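# Place the black pot upright inside the middle upper cabinet

## Task

Put the black pot upright on the floor of the middle upper cabinet, pushed in deep enough that the cabinet doors could close in front of it. Do not disturb anything else. The pot must not topple or rest at a tilt, or the task counts as failed.

## Robot and tools

ROBOT. A LinearBot: an omnidirectional base with a column about 1.7 m tall. A carriage rides the column (lift_m, 0 to 1 m) and holds two identical six-joint arms, each with a two-finger gripper. Each arm base sits about 0.57 m + lift_m above the floor, and carriage parts hang about 0.15 m lower than that. A hand reaches 0.78 m from its shoulder but only about 0.38 m below its arm base. The hand is about 0.16 m long and 0.1 m wide (0.14 m open). Finger tips taper to about 0.005 m thick. The wrist camera sticks out 0.11 m to one side of joint 6's axis. Parked joints 1 to 6 are 0, 0.05, 0.05, 1.45, 0, 0. With both arms parked, the robot's footprint is about 0.85 m wide by 0.65 m long. Cameras: carriage_camera, fixed and tilted about 20 degrees down; left_wrist_camera and right_wrist_camera, which look out past the fingertips. Images are 672x504 pixels.

FRAMES. All positions are in metres. Base frame: origin on the floor below the base centre, x forward, y left, z up. left_hand and right_hand are the midpoints between each hand's pads, given in the base frame. quat_wxyz rotates base axes into hand axes: hand z runs along the fingers and the fingers open along hand y. An upward-pointing hand with joints 1, 5 and 6 at 0 reads (1, 0, 0, 0). base_odometry uses the base frame as it was at the start. It counts only wheel rotation, so slip shows as travel. Heading is in rad, positive to the left, within -3.142 to 3.142. Hand readings often sit above the true hand, especially at long reach.

move. This tool sends one action. Everything except cameras and blocking is the action.
- base: an object with exactly one key. Each key is a relative offset from where the base last reported itself. translate_m is -2 to 2, forward positive. strafe_m is -2 to 2, left positive. rotate_rad is -6.3 to 6.3, counter-clockwise positive.
- joints: absolute targets, keyed by name; any subset is allowed. lift_m is 0 to 1. left_/right_joint1_rad is -2.617 to 3.054: yaw about vertical, 0 forward, positive left. joint2 is 0 to 3.141: shoulder, 0 back and level, 1.57 upright, 3.14 forward and level. joint3 is 0 to 3.141: elbow, 0 folded, 3.14 straight. joint4 is -1.57 to 1.57: wrist pitch, positive lifts the tips. joint5 is -1.57 to 1.57: wrist yaw, positive swings the tips RIGHT. joint6 is -2.094 to 2.094: roll about the fingers, positive clockwise seen from the forearm. left_/right_gripper_m is 0 to 0.093: the gap between the pads.
- speeds: top speeds for this action only. translate_m and strafe_m are 0.02 to 0.5 m/s. rotate_rad is 0.05 to 1.57 rad/s. lift_m is 0.08 to 0.27 m/s, default 0.25. The other defaults are the top of their range.
- min_time_s: 0.1 to 8 s, the minimum duration of each arm and gripper motion. Too small a value makes arms rush and overshoot. A value of 2 or more keeps hand paths straighter.
- cameras: a list drawn from carriage_camera, left_wrist_camera, right_wrist_camera, all. [] means none.
- blocking: true (the default) returns once everything rests. false returns within about 0.5 s while motion continues. A later move overrides only the parts it names.
An empty move returns the state and images, including the scene number. An unknown key makes the call invalid. Out-of-range values are refused. An action ends after about 14 s at most (time_out).

wait: seconds 0 to 10, plus optional cameras. It commands nothing and returns early once the motions rest. stop brakes all running motions, but the base coasts a little first. zoom_image: camera plus region [x0, y0, x1, y1] in pixels of that camera's latest image, at most 504 by 504. finished_scene: scene, the current scene number. Call it only when the pot is placed and will stay without the robot's help. Call nothing after it in that reply.

RESULTS. The move line reads done, or the worst status if any motion did not finish. base_status and joint_status use these words. moving: still running. off_target: at rest short of the target and possibly still pushing. contact_stop or time_out: an uncommanded stop, now holding in place. stopped: braked by your stop. not_followed: a safety check blocked the arm targets. limit_stop_at_motor_heat: a heat fault. After a refused call or an uncommanded stop, the remaining move, wait and finished_scene calls in that reply are skipped. on_its_own lists actions you did not command; its held at values are targets. motor_effort is in percent of max, with the peak in brackets. A lift effort that drops while the lift descends means a hand is resting on something. Joint torques have offsets and wrap at ±28 N m on joints 1 to 3. Gripper readings run a few mm off the true gap. When it grips hard, the reading can be slightly under the object's width. To release, command a gap well above the reading. MOTOR HOT appears at 75 °C. At 100 °C that arm goes limp for 30 to 60 s or more. Park the arms to let them cool, and don't hold them stretched out while thinking.

CAUTIONS. The scene runs while you think, and a move keeps going. Arms have no contact stop. A blocked arm keeps pushing, heats up, and springs forward once freed. The base does not watch the arms, and it may slip or drift a degree or two. If the base gets stuck, back off about 0.2 m the way you came. Never let the two arms press or strike each other; fingers count. Don't drop the pot, release it while moving, slam it, or push it hard. Avoid striking furniture. A high carriage, outstretched or loaded arms, pulling on things and sudden stops all risk tipping. A hand z that climbs on its own shows a lean. With joint 2 below 0.8, a large outward joint 1 turn can hit the column. Something may nudge loose objects now and then.

Each tool is called after "Request:" in YAML: its name, and indented under it one key for each argument.

## Session

Request:
move:

Scene clock: 0.00 s.
Joint torques (N m): no reading
base_odometry: x=+0.000 y=+0.000 heading=+0.000
base_status: not commanded
joint_positions: lift_m=+0.300 left_joint1_rad=+0.011 left_joint2_rad=+0.066 left_joint3_rad=+0.024 left_joint4_rad=+1.484 left_joint5_rad=+0.006 left_joint6_rad=-0.041 left_gripper_m=+0.09396 right_joint1_rad=+0.001 right_joint2_rad=+0.046 right_joint3_rad=+0.056 right_joint4_rad=+1.494 right_joint5_rad=+0.030 right_joint6_rad=+0.014 right_gripper_m=+0.09396
joint_status: not commanded
motor_effort: lift_m=+23 drive_wheels=-3
left_hand: x=+0.2583 y=+0.3029 z=+1.3008 quat_wxyz=(+0.998, +0.001, +0.064, -0.015) (m; base frame)
right_hand: x=+0.2398 y=-0.3087 z=+1.3097 quat_wxyz=(+0.999, +0.015, +0.033, +0.007) (m; base frame)
pictures: carriage_camera, left_wrist_camera, right_wrist_camera

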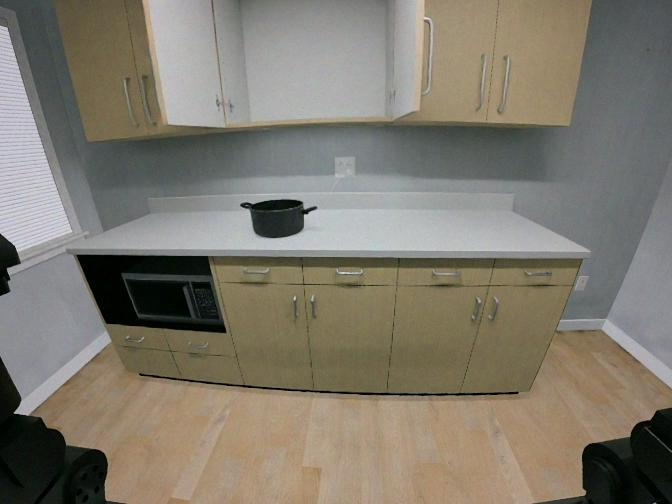

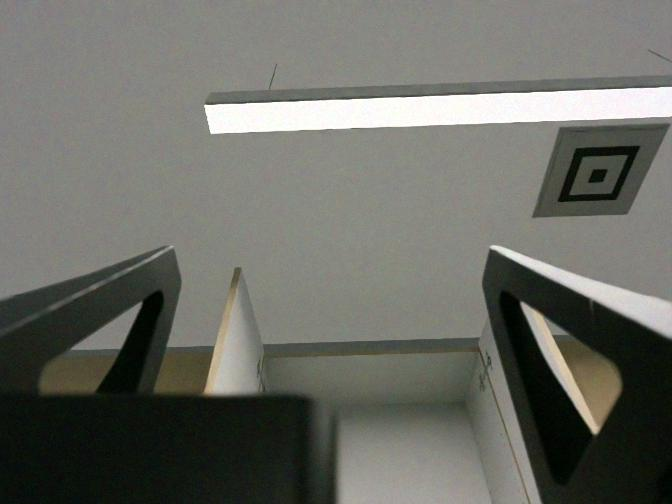

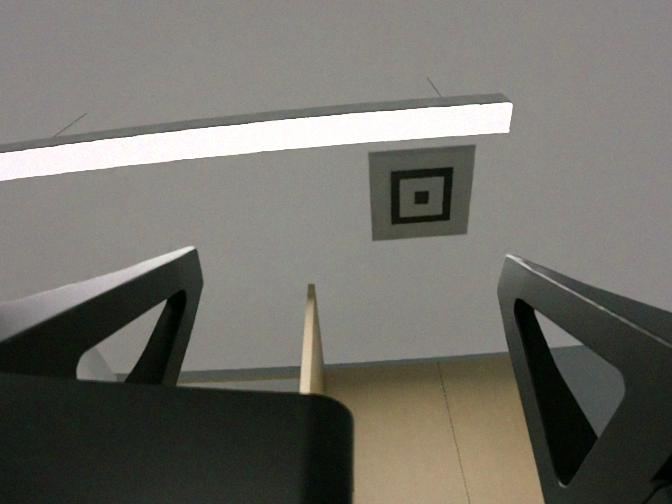

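Request:
zoom_image:
  camera: "carriage_camera"
  region: [220, 170, 345, 264]

Request:
zoom_image:
  camera: "carriage_camera"
  region: [120, 0, 460, 255]

Request:
move:
  joints: {"left_joint2_rad": 1.2, "left_joint3_rad": 1.2, "left_joint4_rad": 0.0, "right_joint2_rad": 1.2, "right_joint3_rad": 1.2, "right_joint4_rad": 0.0}
  cameras: ["all"]

Request:
move:
  joints: {"left_joint2_rad": 1.2, "left_joint3_rad": 1.2, "left_joint4_rad": -0.8, "right_joint2_rad": 1.2, "right_joint3_rad": 1.8, "right_joint4_rad": 0.0}
  cameras: ["carriage_camera"]

Request:
move:
  joints: {"left_joint2_rad": 1.2, "left_joint3_rad": 1.2, "left_joint4_rad": 0.0, "left_joint5_rad": 0.8, "right_joint2_rad": 1.5, "right_joint3_rad": 1.8, "right_joint4_rad": 0.0, "right_joint6_rad": 1.0}
  cameras: ["carriage_camera"]

Scaled by 4.032 from the camera's 672x504 image, which has a finer 960x720 frame.

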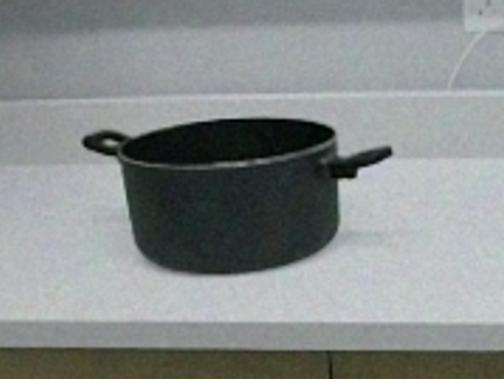

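Scaled by 1.482 from the camera's 672x504 image, which has a finer 960x720 frame.

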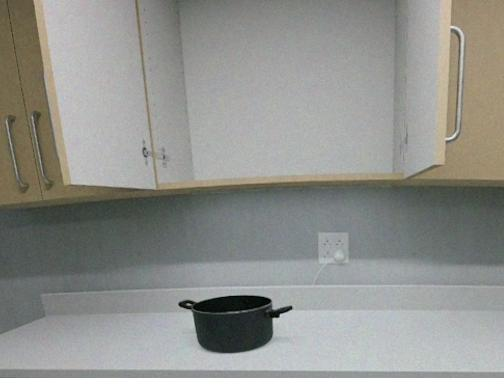

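Scene clock: 11.20 s.
Joint torques (N m): left_arm=[-0.06 -5.04 9.76 2.39 0.04 0.04] | right_arm=[-0.09 -4.6 9.42 2.01 -0.01 -0.02]
move: done
base_odometry: x=+0.000 y=+0.000 heading=+0.000
base_status: not commanded
joint_positions: lift_m=+0.300 left_joint1_rad=+0.011 left_joint2_rad=+1.200 left_joint3_rad=+1.168 left_joint4_rad=+0.002 left_joint5_rad=+0.006 left_joint6_rad=-0.041 left_gripper_m=+0.09396 right_joint1_rad=+0.001 right_joint2_rad=+1.200 right_joint3_rad=+1.165 right_joint4_rad=+0.004 right_joint5_rad=+0.030 right_joint6_rad=+0.014 right_gripper_m=+0.09396
joint_status: all done
motor_effort: lift_m=+23(23) drive_wheels=-1(3)
left_hand: x=+0.6418 y=+0.3072 z=+1.2782 quat_wxyz=(+0.696, -0.017, +0.718, -0.012) (m; base frame)
right_hand: x=+0.6419 y=-0.3083 z=+1.2771 quat_wxyz=(+0.696, +0.015, +0.718, -0.006) (m; base frame)
pictures: carriage_camera, left_wrist_camera, right_wrist_camera

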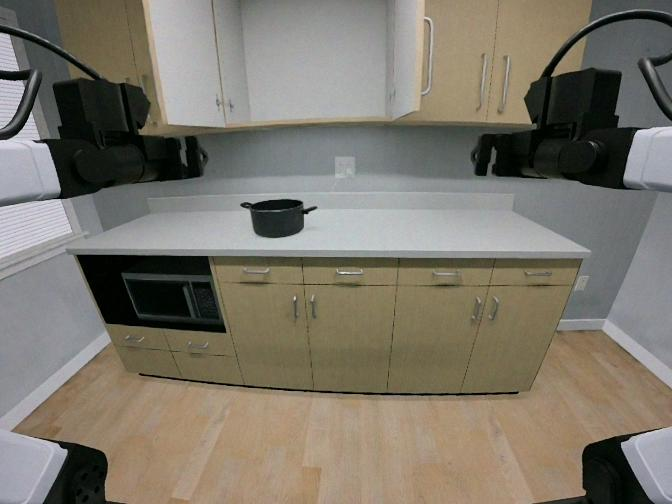

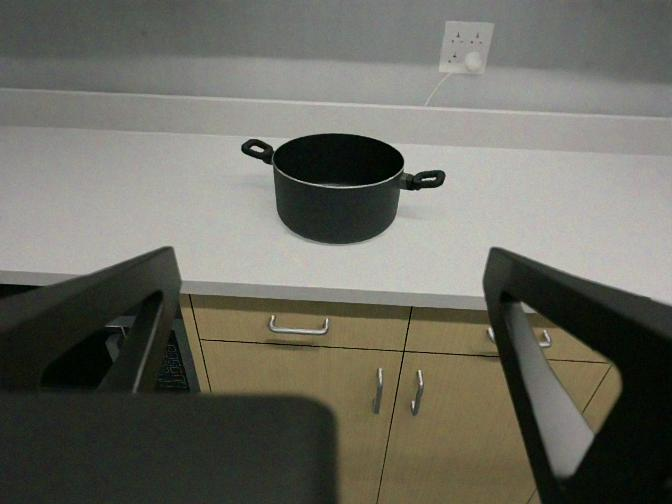

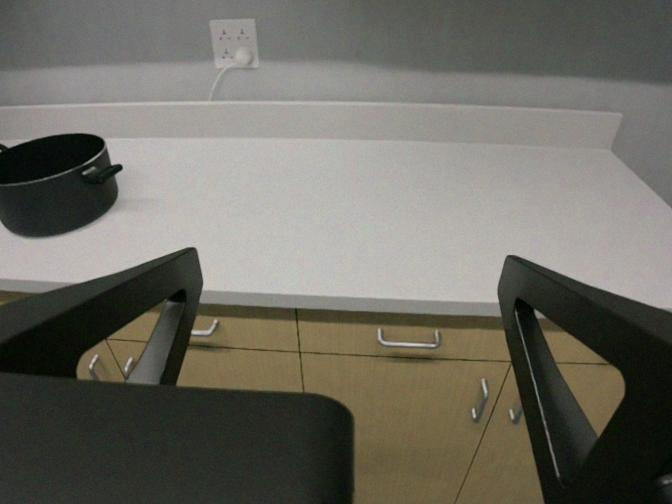

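Scene clock: 12.63 s.
Joint torques (N m): left_arm=[-0.09 -4.64 9.21 1.97 0.04 0.04] | right_arm=[-0.2 -1.46 5.79 1.43 -0.02 -0.01]
move: done
base_odometry: x=+0.000 y=+0.000 heading=+0.000
base_status: not commanded
joint_positions: lift_m=+0.300 left_joint1_rad=+0.011 left_joint2_rad=+1.200 left_joint3_rad=+1.171 left_joint4_rad=-0.795 left_joint5_rad=+0.006 left_joint6_rad=-0.041 left_gripper_m=+0.09396 right_joint1_rad=+0.001 right_joint2_rad=+1.197 right_joint3_rad=+1.784 right_joint4_rad=+0.003 right_joint5_rad=+0.030 right_joint6_rad=+0.014 right_gripper_m=+0.09396
joint_status: all done
motor_effort: lift_m=+23(23) drive_wheels=-2(3)
left_hand: x=+0.5621 y=+0.3063 z=+1.1044 quat_wxyz=(+0.364, -0.023, +0.931, -0.008) (m; base frame)
right_hand: x=+0.5229 y=-0.3084 z=+1.5571 quat_wxyz=(+0.882, +0.016, +0.471, -0.001) (m; base frame)
pictures: carriage_camera

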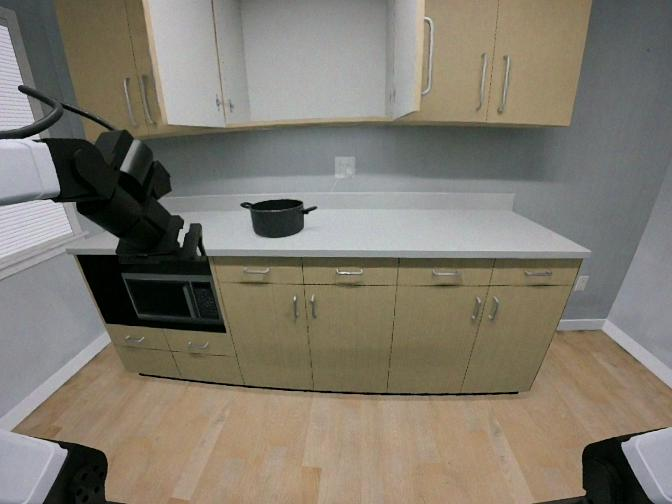

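Scene clock: 14.10 s.
Joint torques (N m): left_arm=[-0.09 -4.88 9.32 2.55 0.18 0.04] | right_arm=[-0.12 -8.61 6.82 2.03 -0.01 0.05]
move: done
base_odometry: x=+0.000 y=+0.000 heading=+0.000
base_status: not commanded
joint_positions: lift_m=+0.300 left_joint1_rad=+0.011 left_joint2_rad=+1.200 left_joint3_rad=+1.171 left_joint4_rad=-0.031 left_joint5_rad=+0.785 left_joint6_rad=-0.041 left_gripper_m=+0.09397 right_joint1_rad=+0.001 right_joint2_rad=+1.519 right_joint3_rad=+1.790 right_joint4_rad=-0.016 right_joint5_rad=+0.030 right_joint6_rad=+0.987 right_gripper_m=+0.09397
joint_status: all done
motor_effort: lift_m=+23(23) drive_wheels=-3(3)
left_hand: x=+0.5918 y=+0.1845 z=+1.2746 quat_wxyz=(+0.629, +0.245, +0.679, -0.288) (m; base frame)
right_hand: x=+0.6888 y=-0.3083 z=+1.4372 quat_wxyz=(+0.701, +0.300, +0.533, +0.367) (m; base frame)
pictures: carriage_camera

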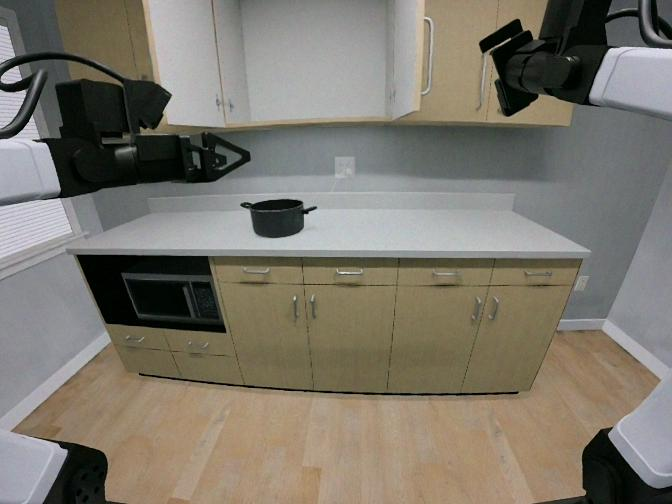

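Request:
move:
  joints: {"left_joint2_rad": 0.8, "left_joint3_rad": 0.8, "left_joint4_rad": 0.0, "left_joint5_rad": 0.0, "left_joint6_rad": 0.0, "left_joint1_rad": 0.0, "right_joint1_rad": 0.0, "right_joint2_rad": 0.8, "right_joint3_rad": 0.8, "right_joint4_rad": 0.0, "right_joint5_rad": 0.0, "right_joint6_rad": 0.0}
  cameras: ["all"]

Request:
zoom_image:
  camera: "left_wrist_camera"
  region: [168, 52, 672, 504]

Request:
move:
  base: {"translate_m": 0.3}
  speeds: {"translate_m": 0.2}
  cameras: ["all"]

Request:
zoom_image:
  camera: "carriage_camera"
  region: [120, 0, 560, 400]

Request:
zoom_image:
  camera: "left_wrist_camera"
  region: [168, 52, 672, 504]

Scene clock: 18.83 s.
Joint torques (N m): left_arm=[-0.65 -2.07 6.48 2.64 -0.1 0.15] | right_arm=[-0.25 -1.78 6.15 2.12 -0.16 -0.15]
move: done
base_odometry: x=+0.000 y=+0.000 heading=+0.000
base_status: not commanded
joint_positions: lift_m=+0.300 left_joint1_rad=+0.007 left_joint2_rad=+0.806 left_joint3_rad=+0.803 left_joint4_rad=-0.020 left_joint5_rad=+0.013 left_joint6_rad=-0.011 left_gripper_m=+0.09398 right_joint1_rad=+0.001 right_joint2_rad=+0.808 right_joint3_rad=+0.807 right_joint4_rad=-0.011 right_joint5_rad=+0.015 right_joint6_rad=+0.014 right_gripper_m=+0.09398
joint_status: all done
motor_effort: lift_m=+23(23) drive_wheels=-2(3)
left_hand: x=+0.5530 y=+0.3033 z=+1.2316 quat_wxyz=(+0.699, -0.002, +0.715, -0.006) (m; base frame)
right_hand: x=+0.5533 y=-0.3058 z=+1.2354 quat_wxyz=(+0.703, +0.010, +0.711, +0.000) (m; base frame)
pictures: carriage_camera, left_wrist_camera, right_wrist_camera

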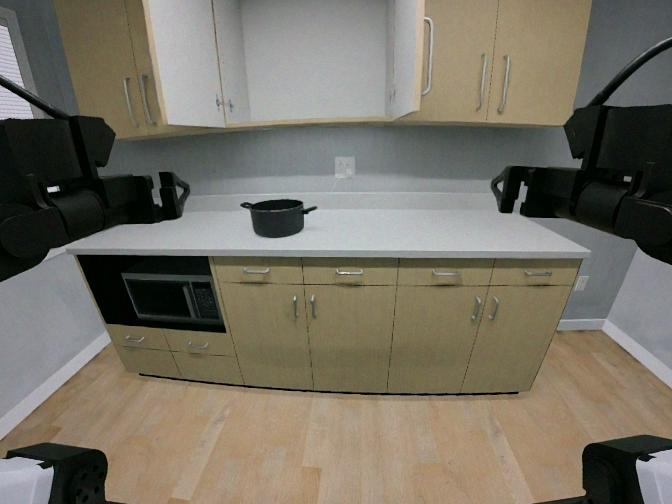

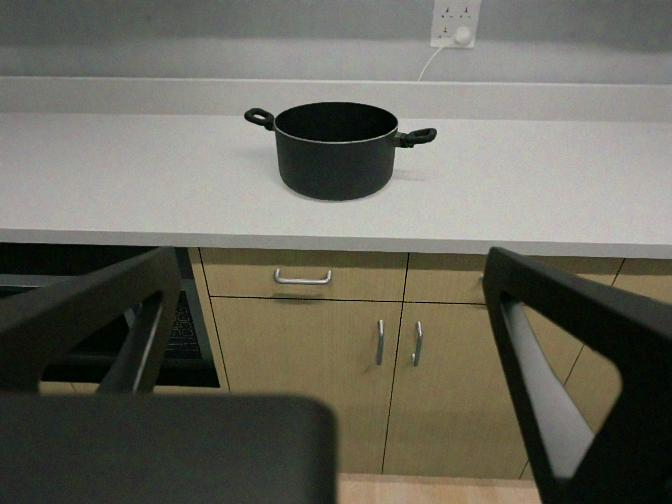

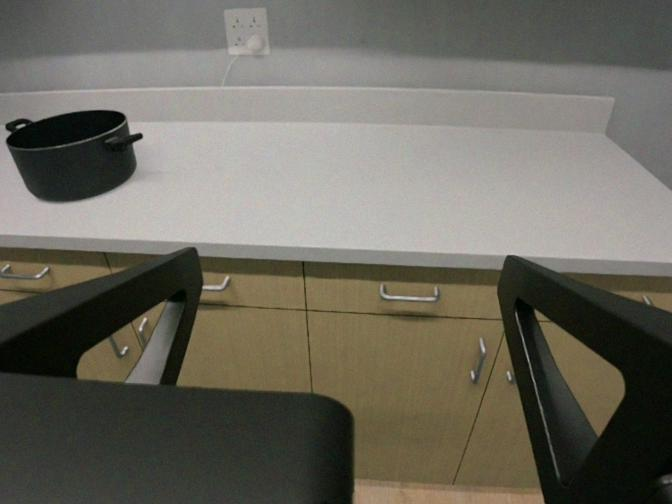

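Scaled by 1.000.

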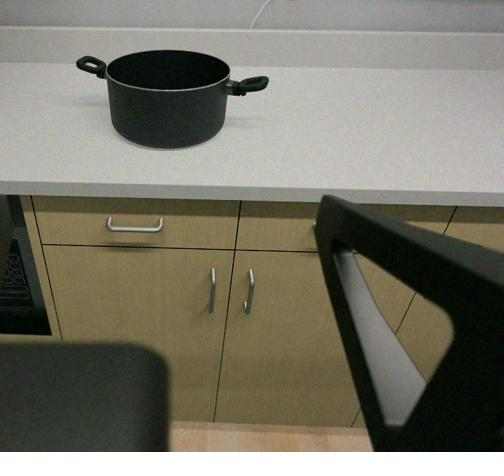

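Scene clock: 21.50 s.
Joint torques (N m): left_arm=[-0.77 -1.91 6.49 2.66 -0.08 0.14] | right_arm=[-0.21 -1.43 6.11 2.1 -0.19 -0.15]
move: done
base_odometry: x=+0.300 y=+0.000 heading=-0.001
base_status: done
joint_positions: lift_m=+0.300 left_joint1_rad=+0.007 left_joint2_rad=+0.804 left_joint3_rad=+0.803 left_joint4_rad=-0.020 left_joint5_rad=+0.011 left_joint6_rad=-0.011 left_gripper_m=+0.09398 right_joint1_rad=+0.001 right_joint2_rad=+0.804 right_joint3_rad=+0.807 right_joint4_rad=-0.011 right_joint5_rad=+0.014 right_joint6_rad=+0.013 right_gripper_m=+0.09398
joint_status: not commanded
motor_effort: lift_m=+23(23) drive_wheels=-5(11)
left_hand: x=+0.5526 y=+0.3037 z=+1.2321 quat_wxyz=(+0.699, -0.002, +0.715, -0.005) (m; base frame)
right_hand: x=+0.5523 y=-0.3056 z=+1.2365 quat_wxyz=(+0.704, +0.009, +0.710, +0.000) (m; base frame)
pictures: carriage_camera, left_wrist_camera, right_wrist_camera

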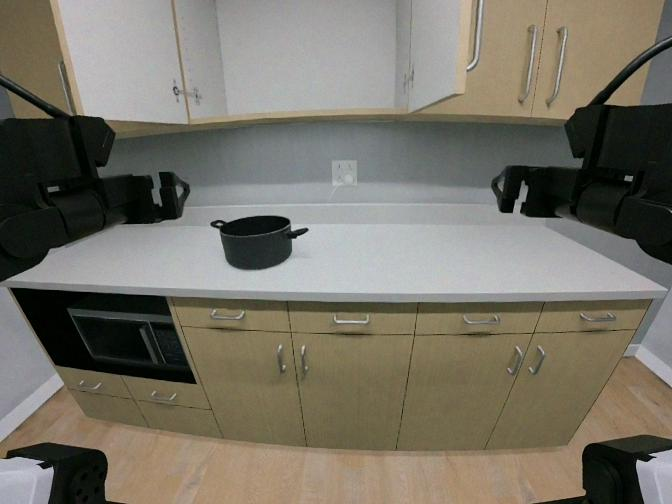

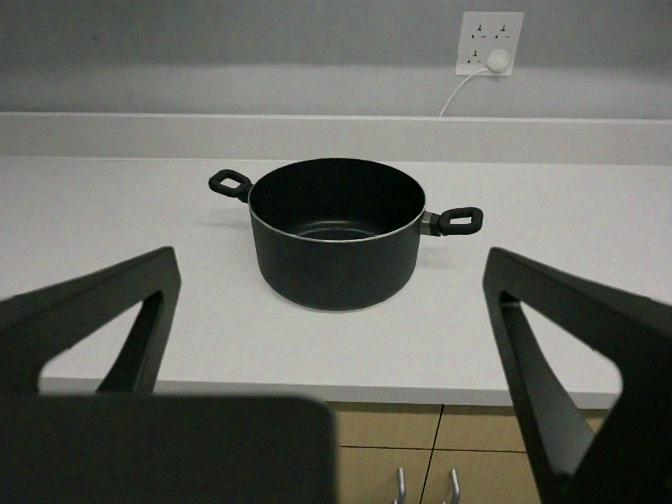

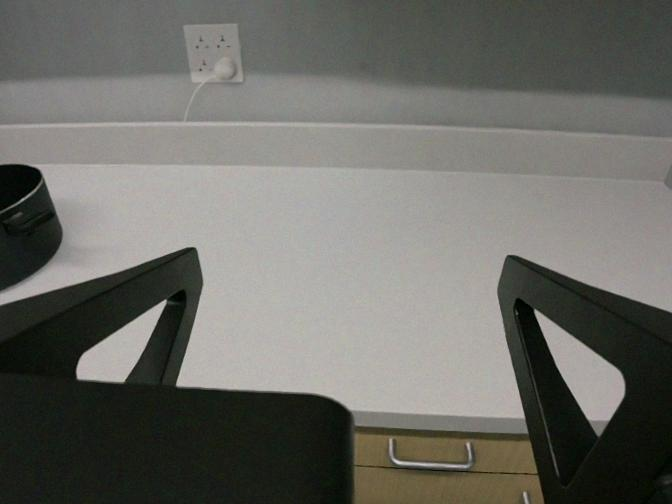

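Scaled by 1.145 from the camera's 672x504 image, which has a finer 960x720 frame.

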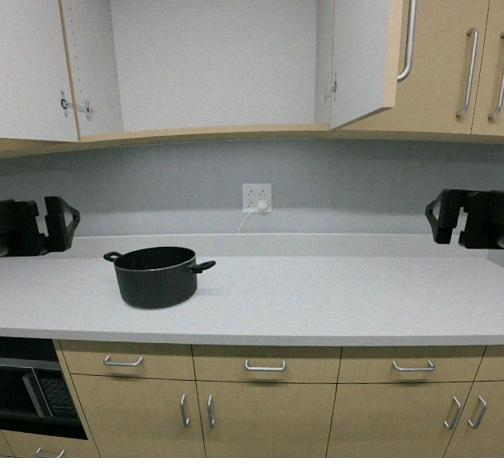

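Scaled by 1.000.

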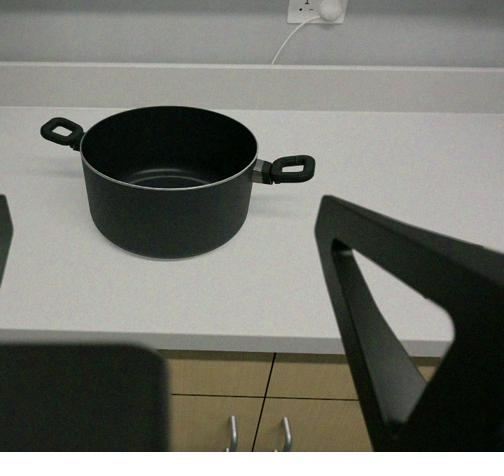

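Request:
move:
  base: {"translate_m": -0.3}
  speeds: {"translate_m": 0.25}

Request:
move:
  joints: {"lift_m": 0.7}
  cameras: ["all"]

Request:
zoom_image:
  camera: "carriage_camera"
  region: [90, 0, 590, 380]

Request:
zoom_image:
  camera: "carriage_camera"
  region: [120, 60, 430, 300]

Scene clock: 33.87 s.
Joint torques (N m): left_arm=[-0.72 -1.68 6.46 2.66 -0.09 0.14] | right_arm=[-0.18 -1.14 6.09 2.08 -0.13 -0.15]
move: done
base_odometry: x=+0.000 y=+0.000 heading=-0.001
base_status: done
joint_positions: lift_m=+0.300 left_joint1_rad=+0.007 left_joint2_rad=+0.803 left_joint3_rad=+0.803 left_joint4_rad=-0.019 left_joint5_rad=+0.011 left_joint6_rad=-0.010 left_gripper_m=+0.09398 right_joint1_rad=+0.001 right_joint2_rad=+0.802 right_joint3_rad=+0.806 right_joint4_rad=-0.010 right_joint5_rad=+0.013 right_joint6_rad=+0.012 right_gripper_m=+0.09398
joint_status: not commanded
motor_effort: lift_m=+23(23) drive_wheels=-3(12)
left_hand: x=+0.5523 y=+0.3038 z=+1.2326 quat_wxyz=(+0.700, -0.002, +0.714, -0.005) (m; base frame)
right_hand: x=+0.5519 y=-0.3054 z=+1.2369 quat_wxyz=(+0.705, +0.009, +0.709, +0.000) (m; base frame)
pictures: none

Scene clock: 36.00 s.
Joint torques (N m): left_arm=[-0.68 -1.74 7.13 2.56 -0.07 0.15] | right_arm=[-0.16 -1.18 6.58 2.05 -0.17 -0.16]
move: done
base_odometry: x=+0.000 y=+0.000 heading=-0.001
base_status: not commanded
joint_positions: lift_m=+0.700 left_joint1_rad=+0.007 left_joint2_rad=+0.803 left_joint3_rad=+0.795 left_joint4_rad=-0.012 left_joint5_rad=+0.011 left_joint6_rad=-0.010 left_gripper_m=+0.09398 right_joint1_rad=+0.001 right_joint2_rad=+0.802 right_joint3_rad=+0.800 right_joint4_rad=-0.004 right_joint5_rad=+0.013 right_joint6_rad=+0.012 right_gripper_m=+0.09398
joint_status: all done
motor_effort: lift_m=+23(28) drive_wheels=-2(4)
left_hand: x=+0.5527 y=+0.3038 z=+1.6308 quat_wxyz=(+0.700, -0.002, +0.714, -0.005) (m; base frame)
right_hand: x=+0.5523 y=-0.3054 z=+1.6354 quat_wxyz=(+0.705, +0.009, +0.709, +0.000) (m; base frame)
pictures: carriage_camera, left_wrist_camera, right_wrist_camera

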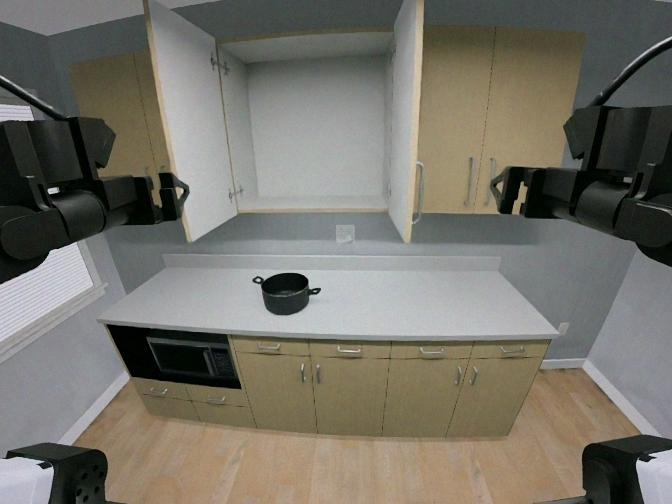

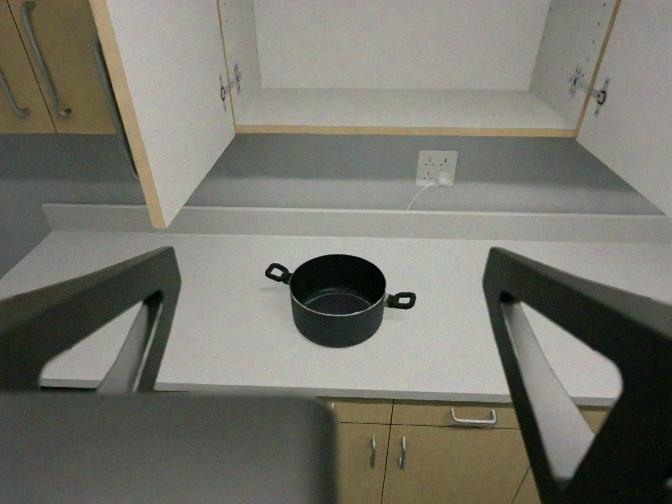

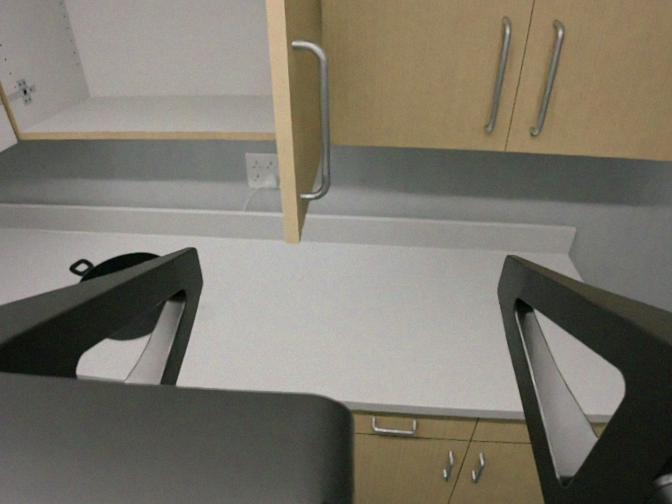

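Scaled by 1.008 from the camera's 672x504 image, which has a finer 960x720 frame.

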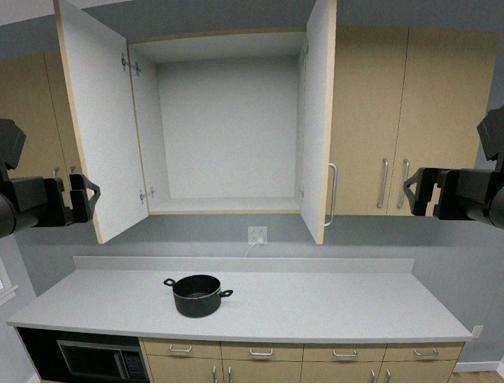

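Scaled by 1.626 from the camera's 672x504 image, which has a finer 960x720 frame.

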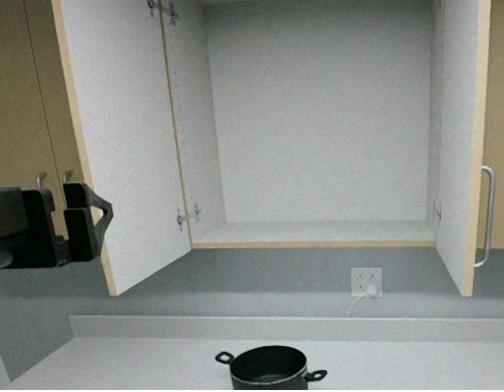

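Request:
move:
  base: {"strafe_m": 0.31}
  joints: {"lift_m": 0.19}
  speeds: {"strafe_m": 0.25}

Request:
move:
  joints: {"left_joint1_rad": -0.298, "left_joint2_rad": 2.294, "left_joint3_rad": 1.88, "left_joint4_rad": 0.43, "left_joint5_rad": -0.298, "left_joint6_rad": -1.57, "right_joint1_rad": 0.373, "right_joint2_rad": 1.907, "right_joint3_rad": 1.28, "right_joint4_rad": 0.64, "right_joint5_rad": 0.373, "right_joint6_rad": 1.57}
  min_time_s: 2.5
  cameras: ["all"]

Scene clock: 50.37 s.
Joint torques (N m): left_arm=[-0.55 -1.81 7.15 2.63 -0.05 0.15] | right_arm=[-0.16 -1.14 6.64 2.15 -0.13 -0.16]
move: done
base_odometry: x=+0.000 y=+0.310 heading=+0.000
base_status: done
joint_positions: lift_m=+0.190 left_joint1_rad=+0.005 left_joint2_rad=+0.803 left_joint3_rad=+0.795 left_joint4_rad=-0.017 left_joint5_rad=+0.008 left_joint6_rad=-0.010 left_gripper_m=+0.09398 right_joint1_rad=+0.001 right_joint2_rad=+0.802 right_joint3_rad=+0.800 right_joint4_rad=-0.013 right_joint5_rad=+0.011 right_joint6_rad=+0.012 right_gripper_m=+0.09398
joint_status: all done
motor_effort: lift_m=+21(22) drive_wheels=-3(8)
left_hand: x=+0.5527 y=+0.3037 z=+1.1197 quat_wxyz=(+0.698, -0.002, +0.716, -0.005) (m; base frame)
right_hand: x=+0.5523 y=-0.3052 z=+1.1235 quat_wxyz=(+0.702, +0.008, +0.712, +0.001) (m; base frame)
pictures: none

Scene clock: 53.27 s.
Joint torques (N m): left_arm=[-0.62 -15.58 9.7 2.72 -0.11 0] | right_arm=[0.25 -10.65 8.96 2.13 0.16 0.05]
move: done
base_odometry: x=+0.000 y=+0.310 heading=+0.000
base_status: not commanded
joint_positions: lift_m=+0.190 left_joint1_rad=-0.293 left_joint2_rad=+2.291 left_joint3_rad=+1.849 left_joint4_rad=+0.399 left_joint5_rad=-0.285 left_joint6_rad=-1.558 left_gripper_m=+0.09398 right_joint1_rad=+0.368 right_joint2_rad=+1.902 right_joint3_rad=+1.246 right_joint4_rad=+0.620 right_joint5_rad=+0.357 right_joint6_rad=+1.556 right_gripper_m=+0.09398
joint_status: all done
motor_effort: lift_m=+21(21) drive_wheels=-3(5)
left_hand: x=+0.8898 y=+0.1534 z=+1.0151 quat_wxyz=(+0.494, -0.502, +0.519, -0.485) (m; base frame)
right_hand: x=+0.7797 y=-0.1538 z=+1.0175 quat_wxyz=(+0.496, +0.499, +0.518, +0.488) (m; base frame)
pictures: carriage_camera, left_wrist_camera, right_wrist_camera

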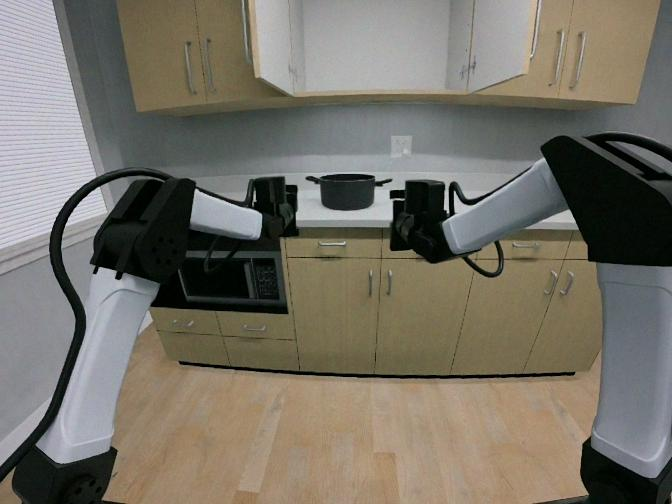

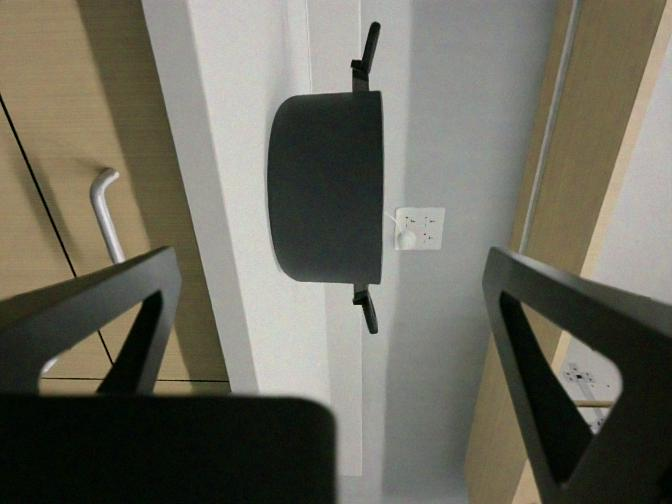

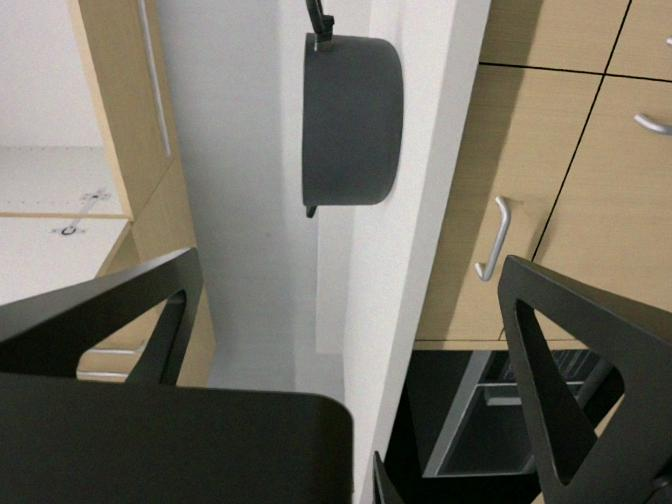

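Request:
zoom_image:
  camera: "left_wrist_camera"
  region: [230, 0, 450, 350]

Request:
zoom_image:
  camera: "right_wrist_camera"
  region: [250, 0, 450, 250]

Request:
zoom_image:
  camera: "carriage_camera"
  region: [240, 140, 460, 270]

Scaled by 1.440 from the camera's 672x504 image, which has a finer 960x720 frame.

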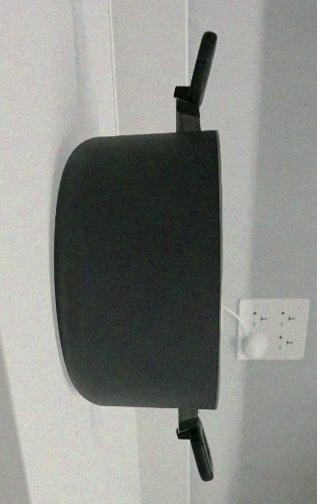

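Scaled by 2.016 from the camera's 672x504 image, which has a finer 960x720 frame.

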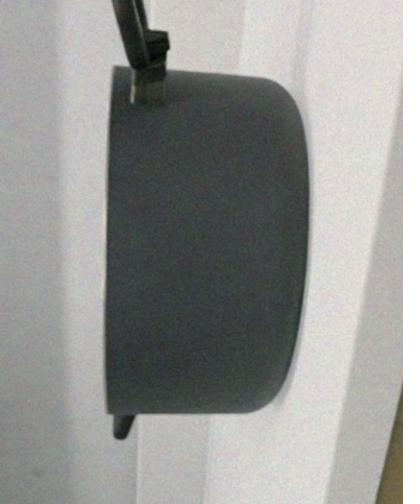

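Scaled by 2.291 from the camera's 672x504 image, which has a finer 960x720 frame.

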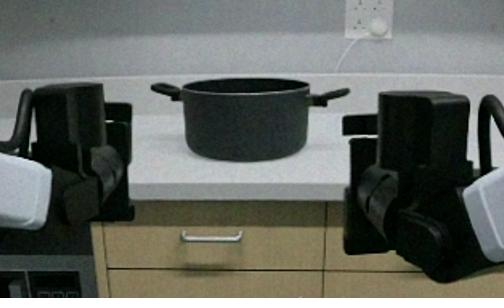

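Request:
move:
  base: {"translate_m": 0.32}
  joints: {"lift_m": 0.2, "left_joint4_rad": 0.47, "left_joint6_rad": -1.3, "right_joint4_rad": 0.68, "right_joint6_rad": 1.3}
  speeds: {"translate_m": 0.2}
  cameras: ["all"]

Request:
zoom_image:
  camera: "carriage_camera"
  region: [240, 140, 460, 270]

Scene clock: 59.70 s.
Joint torques (N m): left_arm=[-0.54 -16.17 9.24 2.63 -0.07 0.24] | right_arm=[0.2 -11.23 8.44 2.09 0.16 -0.25]
move: done
base_odometry: x=+0.320 y=+0.310 heading=+0.000
base_status: done
joint_positions: lift_m=+0.200 left_joint1_rad=-0.293 left_joint2_rad=+2.297 left_joint3_rad=+1.854 left_joint4_rad=+0.444 left_joint5_rad=-0.287 left_joint6_rad=-1.311 left_gripper_m=+0.09398 right_joint1_rad=+0.369 right_joint2_rad=+1.908 right_joint3_rad=+1.252 right_joint4_rad=+0.665 right_joint5_rad=+0.360 right_joint6_rad=+1.313 right_gripper_m=+0.09398
joint_status: all done
motor_effort: lift_m=+23(28) drive_wheels=-6(11)
left_hand: x=+0.8910 y=+0.1532 z=+1.0345 quat_wxyz=(+0.559, -0.429, +0.561, -0.433) (m; base frame)
right_hand: x=+0.7810 y=-0.1533 z=+1.0372 quat_wxyz=(+0.560, +0.428, +0.559, +0.437) (m; base frame)
pictures: carriage_camera, left_wrist_camera, right_wrist_camera

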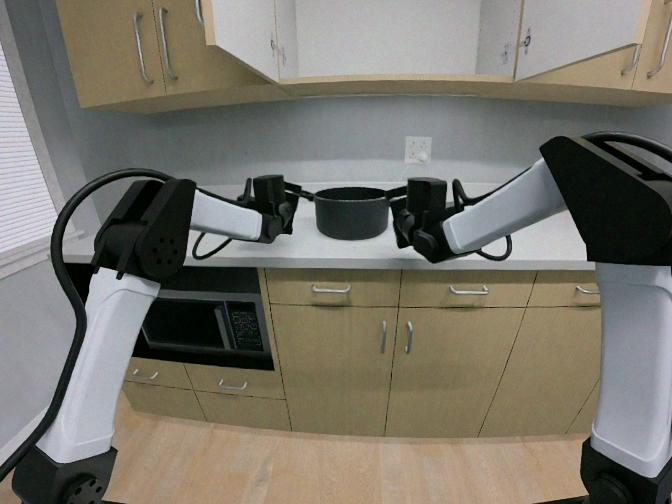

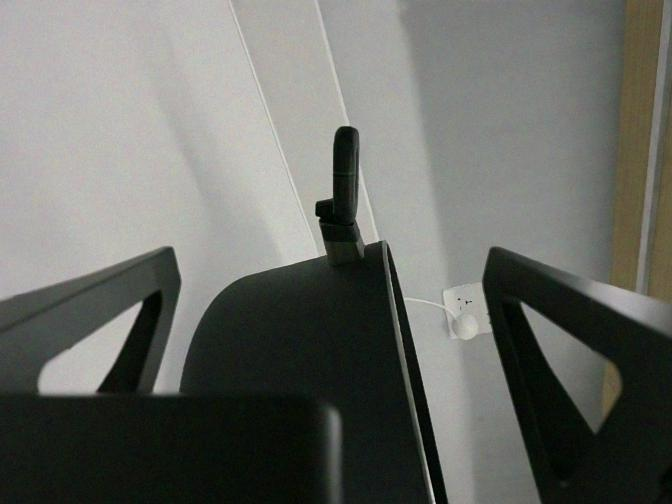

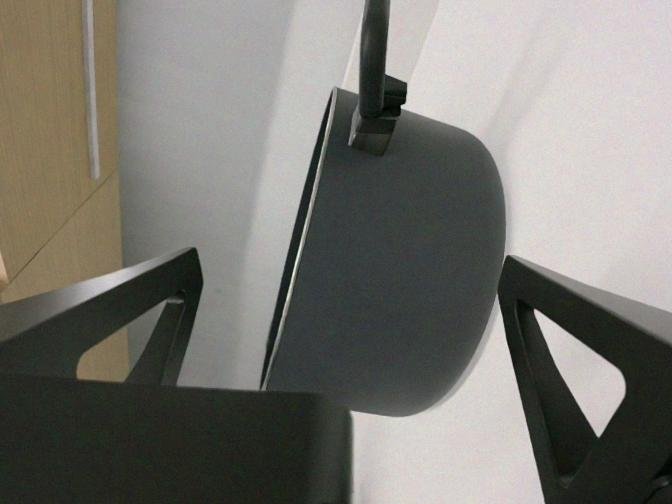

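Scaled by 2.291 from the camera's 672x504 image, which has a finer 960x720 frame.

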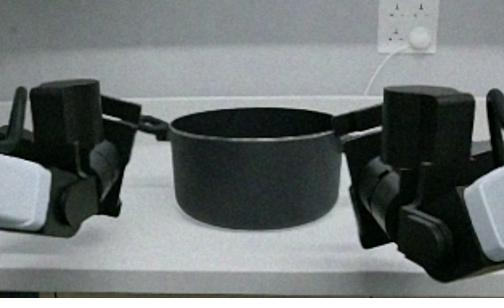

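Request:
move:
  base: {"strafe_m": -0.022}
  joints: {"left_joint2_rad": 2.287, "left_joint3_rad": 1.9, "left_joint4_rad": 0.442, "right_joint2_rad": 1.925, "right_joint3_rad": 1.253, "right_joint4_rad": 0.725}
  speeds: {"strafe_m": 0.1}

Request:
move:
  base: {"translate_m": 0.04}
  speeds: {"translate_m": 0.1}
  cameras: ["all"]

Scene clock: 63.23 s.
Joint torques (N m): left_arm=[0.01 -16.98 9.57 2.37 -0.04 0.23] | right_arm=[0.09 -10.77 6.39 2.12 0.13 -0.23]
move: done
base_odometry: x=+0.320 y=+0.288 heading=+0.001
base_status: done
joint_positions: lift_m=+0.200 left_joint1_rad=-0.299 left_joint2_rad=+2.297 left_joint3_rad=+1.870 left_joint4_rad=+0.441 left_joint5_rad=-0.290 left_joint6_rad=-1.311 left_gripper_m=+0.09398 right_joint1_rad=+0.370 right_joint2_rad=+1.920 right_joint3_rad=+1.252 right_joint4_rad=+0.706 right_joint5_rad=+0.362 right_joint6_rad=+1.313 right_gripper_m=+0.09398
joint_status: all done
motor_effort: lift_m=+23(23) drive_wheels=-4(8)
left_hand: x=+0.8908 y=+0.1493 z=+1.0414 quat_wxyz=(+0.561, -0.427, +0.558, -0.438) (m; base frame)
right_hand: x=+0.7824 y=-0.1524 z=+1.0400 quat_wxyz=(+0.565, +0.425, +0.549, +0.445) (m; base frame)
pictures: none

Scene clock: 64.40 s.
Joint torques (N m): left_arm=[0.13 -17.05 9.58 2.42 -0.06 0.23] | right_arm=[0.03 -11.04 6.31 2.08 0.12 -0.22]
move: done
base_odometry: x=+0.360 y=+0.288 heading=+0.000
base_status: done
joint_positions: lift_m=+0.200 left_joint1_rad=-0.300 left_joint2_rad=+2.297 left_joint3_rad=+1.870 left_joint4_rad=+0.436 left_joint5_rad=-0.290 left_joint6_rad=-1.311 left_gripper_m=+0.09398 right_joint1_rad=+0.371 right_joint2_rad=+1.923 right_joint3_rad=+1.252 right_joint4_rad=+0.710 right_joint5_rad=+0.363 right_joint6_rad=+1.313 right_gripper_m=+0.09398
joint_status: not commanded
motor_effort: lift_m=+23(23) drive_wheels=-6(11)
left_hand: x=+0.8908 y=+0.1490 z=+1.0402 quat_wxyz=(+0.560, -0.427, +0.560, -0.436) (m; base frame)
right_hand: x=+0.7825 y=-0.1518 z=+1.0397 quat_wxyz=(+0.566, +0.425, +0.548, +0.446) (m; base frame)
pictures: carriage_camera, left_wrist_camera, right_wrist_camera

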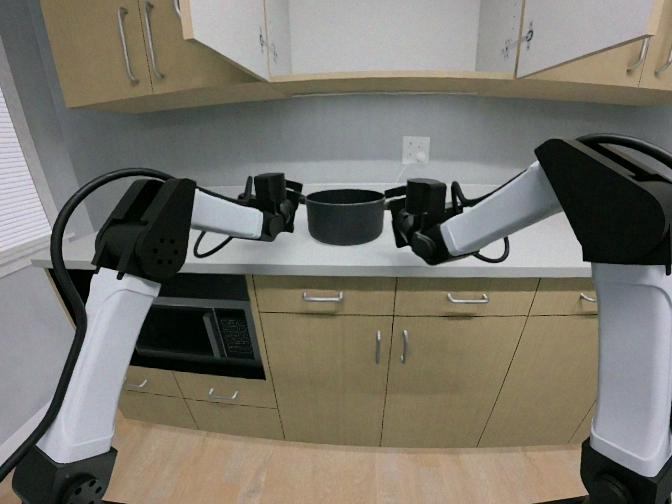

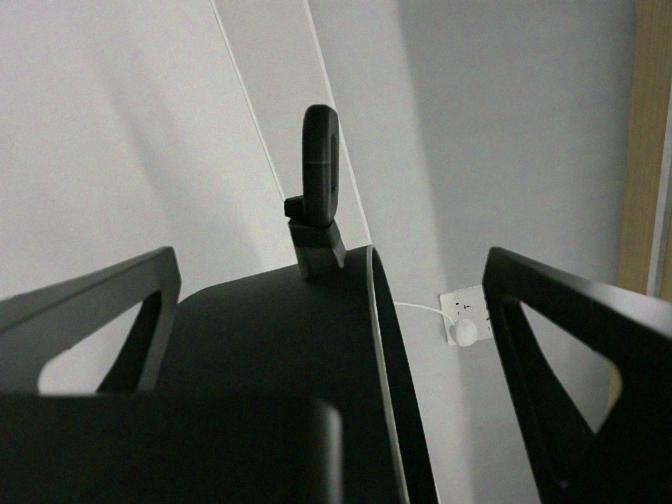

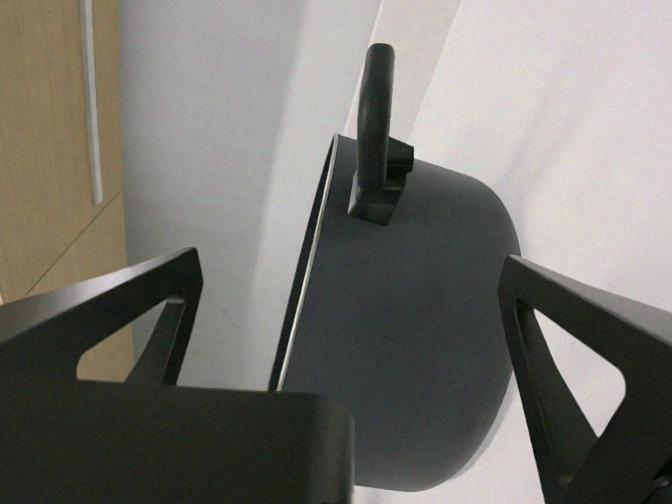

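Request:
move:
  base: {"strafe_m": -0.0125}
  joints: {"lift_m": 0.188}
  speeds: {"strafe_m": 0.08}

Request:
move:
  base: {"translate_m": 0.045}
  speeds: {"translate_m": 0.08}
  cameras: ["all"]

Scene clock: 68.10 s.
Joint torques (N m): left_arm=[0.09 -17.33 8.9 2.48 -0.05 0.21] | right_arm=[0.12 -11.86 6.37 2.01 0.08 -0.26]
move: done
base_odometry: x=+0.360 y=+0.275 heading=+0.001
base_status: done
joint_positions: lift_m=+0.188 left_joint1_rad=-0.301 left_joint2_rad=+2.300 left_joint3_rad=+1.877 left_joint4_rad=+0.428 left_joint5_rad=-0.290 left_joint6_rad=-1.311 left_gripper_m=+0.09398 right_joint1_rad=+0.371 right_joint2_rad=+1.931 right_joint3_rad=+1.252 right_joint4_rad=+0.715 right_joint5_rad=+0.364 right_joint6_rad=+1.312 right_gripper_m=+0.09398
joint_status: all done
motor_effort: lift_m=+21(22) drive_wheels=+1(8)
left_hand: x=+0.8914 y=+0.1483 z=+1.0278 quat_wxyz=(+0.559, -0.427, +0.561, -0.435) (m; base frame)
right_hand: x=+0.7837 y=-0.1515 z=+1.0242 quat_wxyz=(+0.565, +0.426, +0.550, +0.444) (m; base frame)
pictures: none

Scene clock: 69.37 s.
Joint torques (N m): left_arm=[0.16 -17.33 8.84 2.52 -0.05 0.21] | right_arm=[0.02 -11.95 6.34 1.99 0.08 -0.25]
move: done
base_odometry: x=+0.405 y=+0.275 heading=+0.000
base_status: done
joint_positions: lift_m=+0.188 left_joint1_rad=-0.300 left_joint2_rad=+2.300 left_joint3_rad=+1.877 left_joint4_rad=+0.428 left_joint5_rad=-0.290 left_joint6_rad=-1.311 left_gripper_m=+0.09398 right_joint1_rad=+0.371 right_joint2_rad=+1.931 right_joint3_rad=+1.252 right_joint4_rad=+0.715 right_joint5_rad=+0.364 right_joint6_rad=+1.312 right_gripper_m=+0.09398
joint_status: not commanded
motor_effort: lift_m=+21(21) drive_wheels=-5(9)
left_hand: x=+0.8915 y=+0.1486 z=+1.0278 quat_wxyz=(+0.559, -0.428, +0.561, -0.435) (m; base frame)
right_hand: x=+0.7837 y=-0.1516 z=+1.0242 quat_wxyz=(+0.565, +0.426, +0.550, +0.444) (m; base frame)
pictures: carriage_camera, left_wrist_camera, right_wrist_camera

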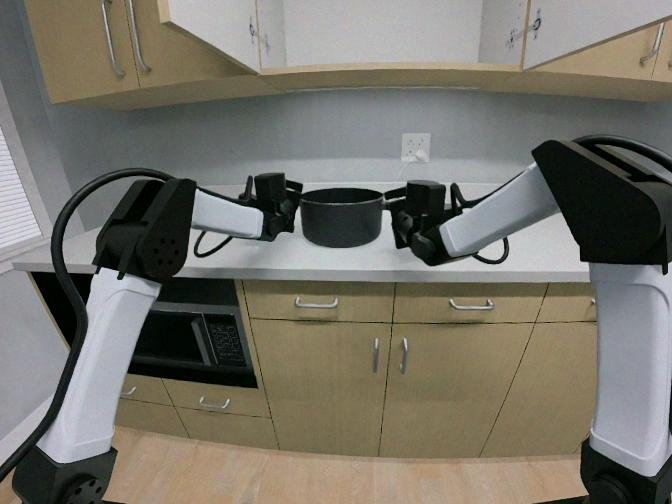

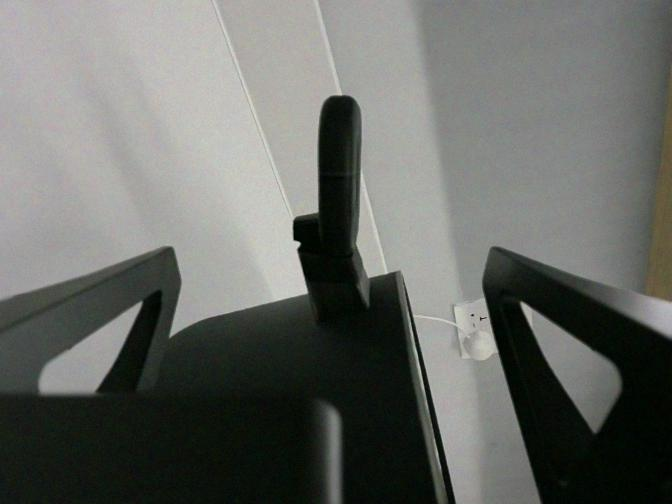

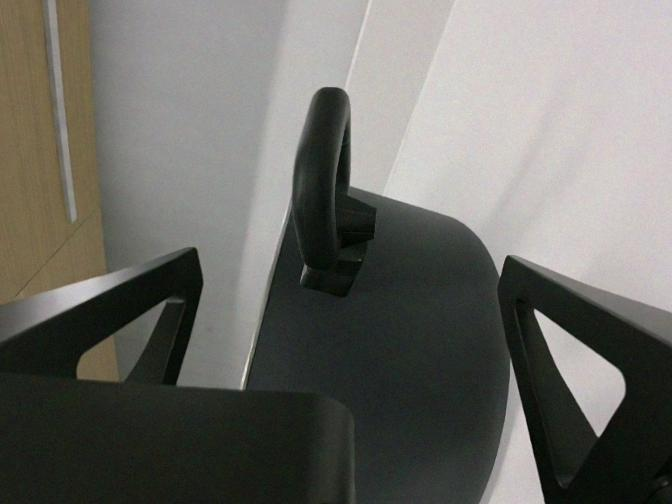

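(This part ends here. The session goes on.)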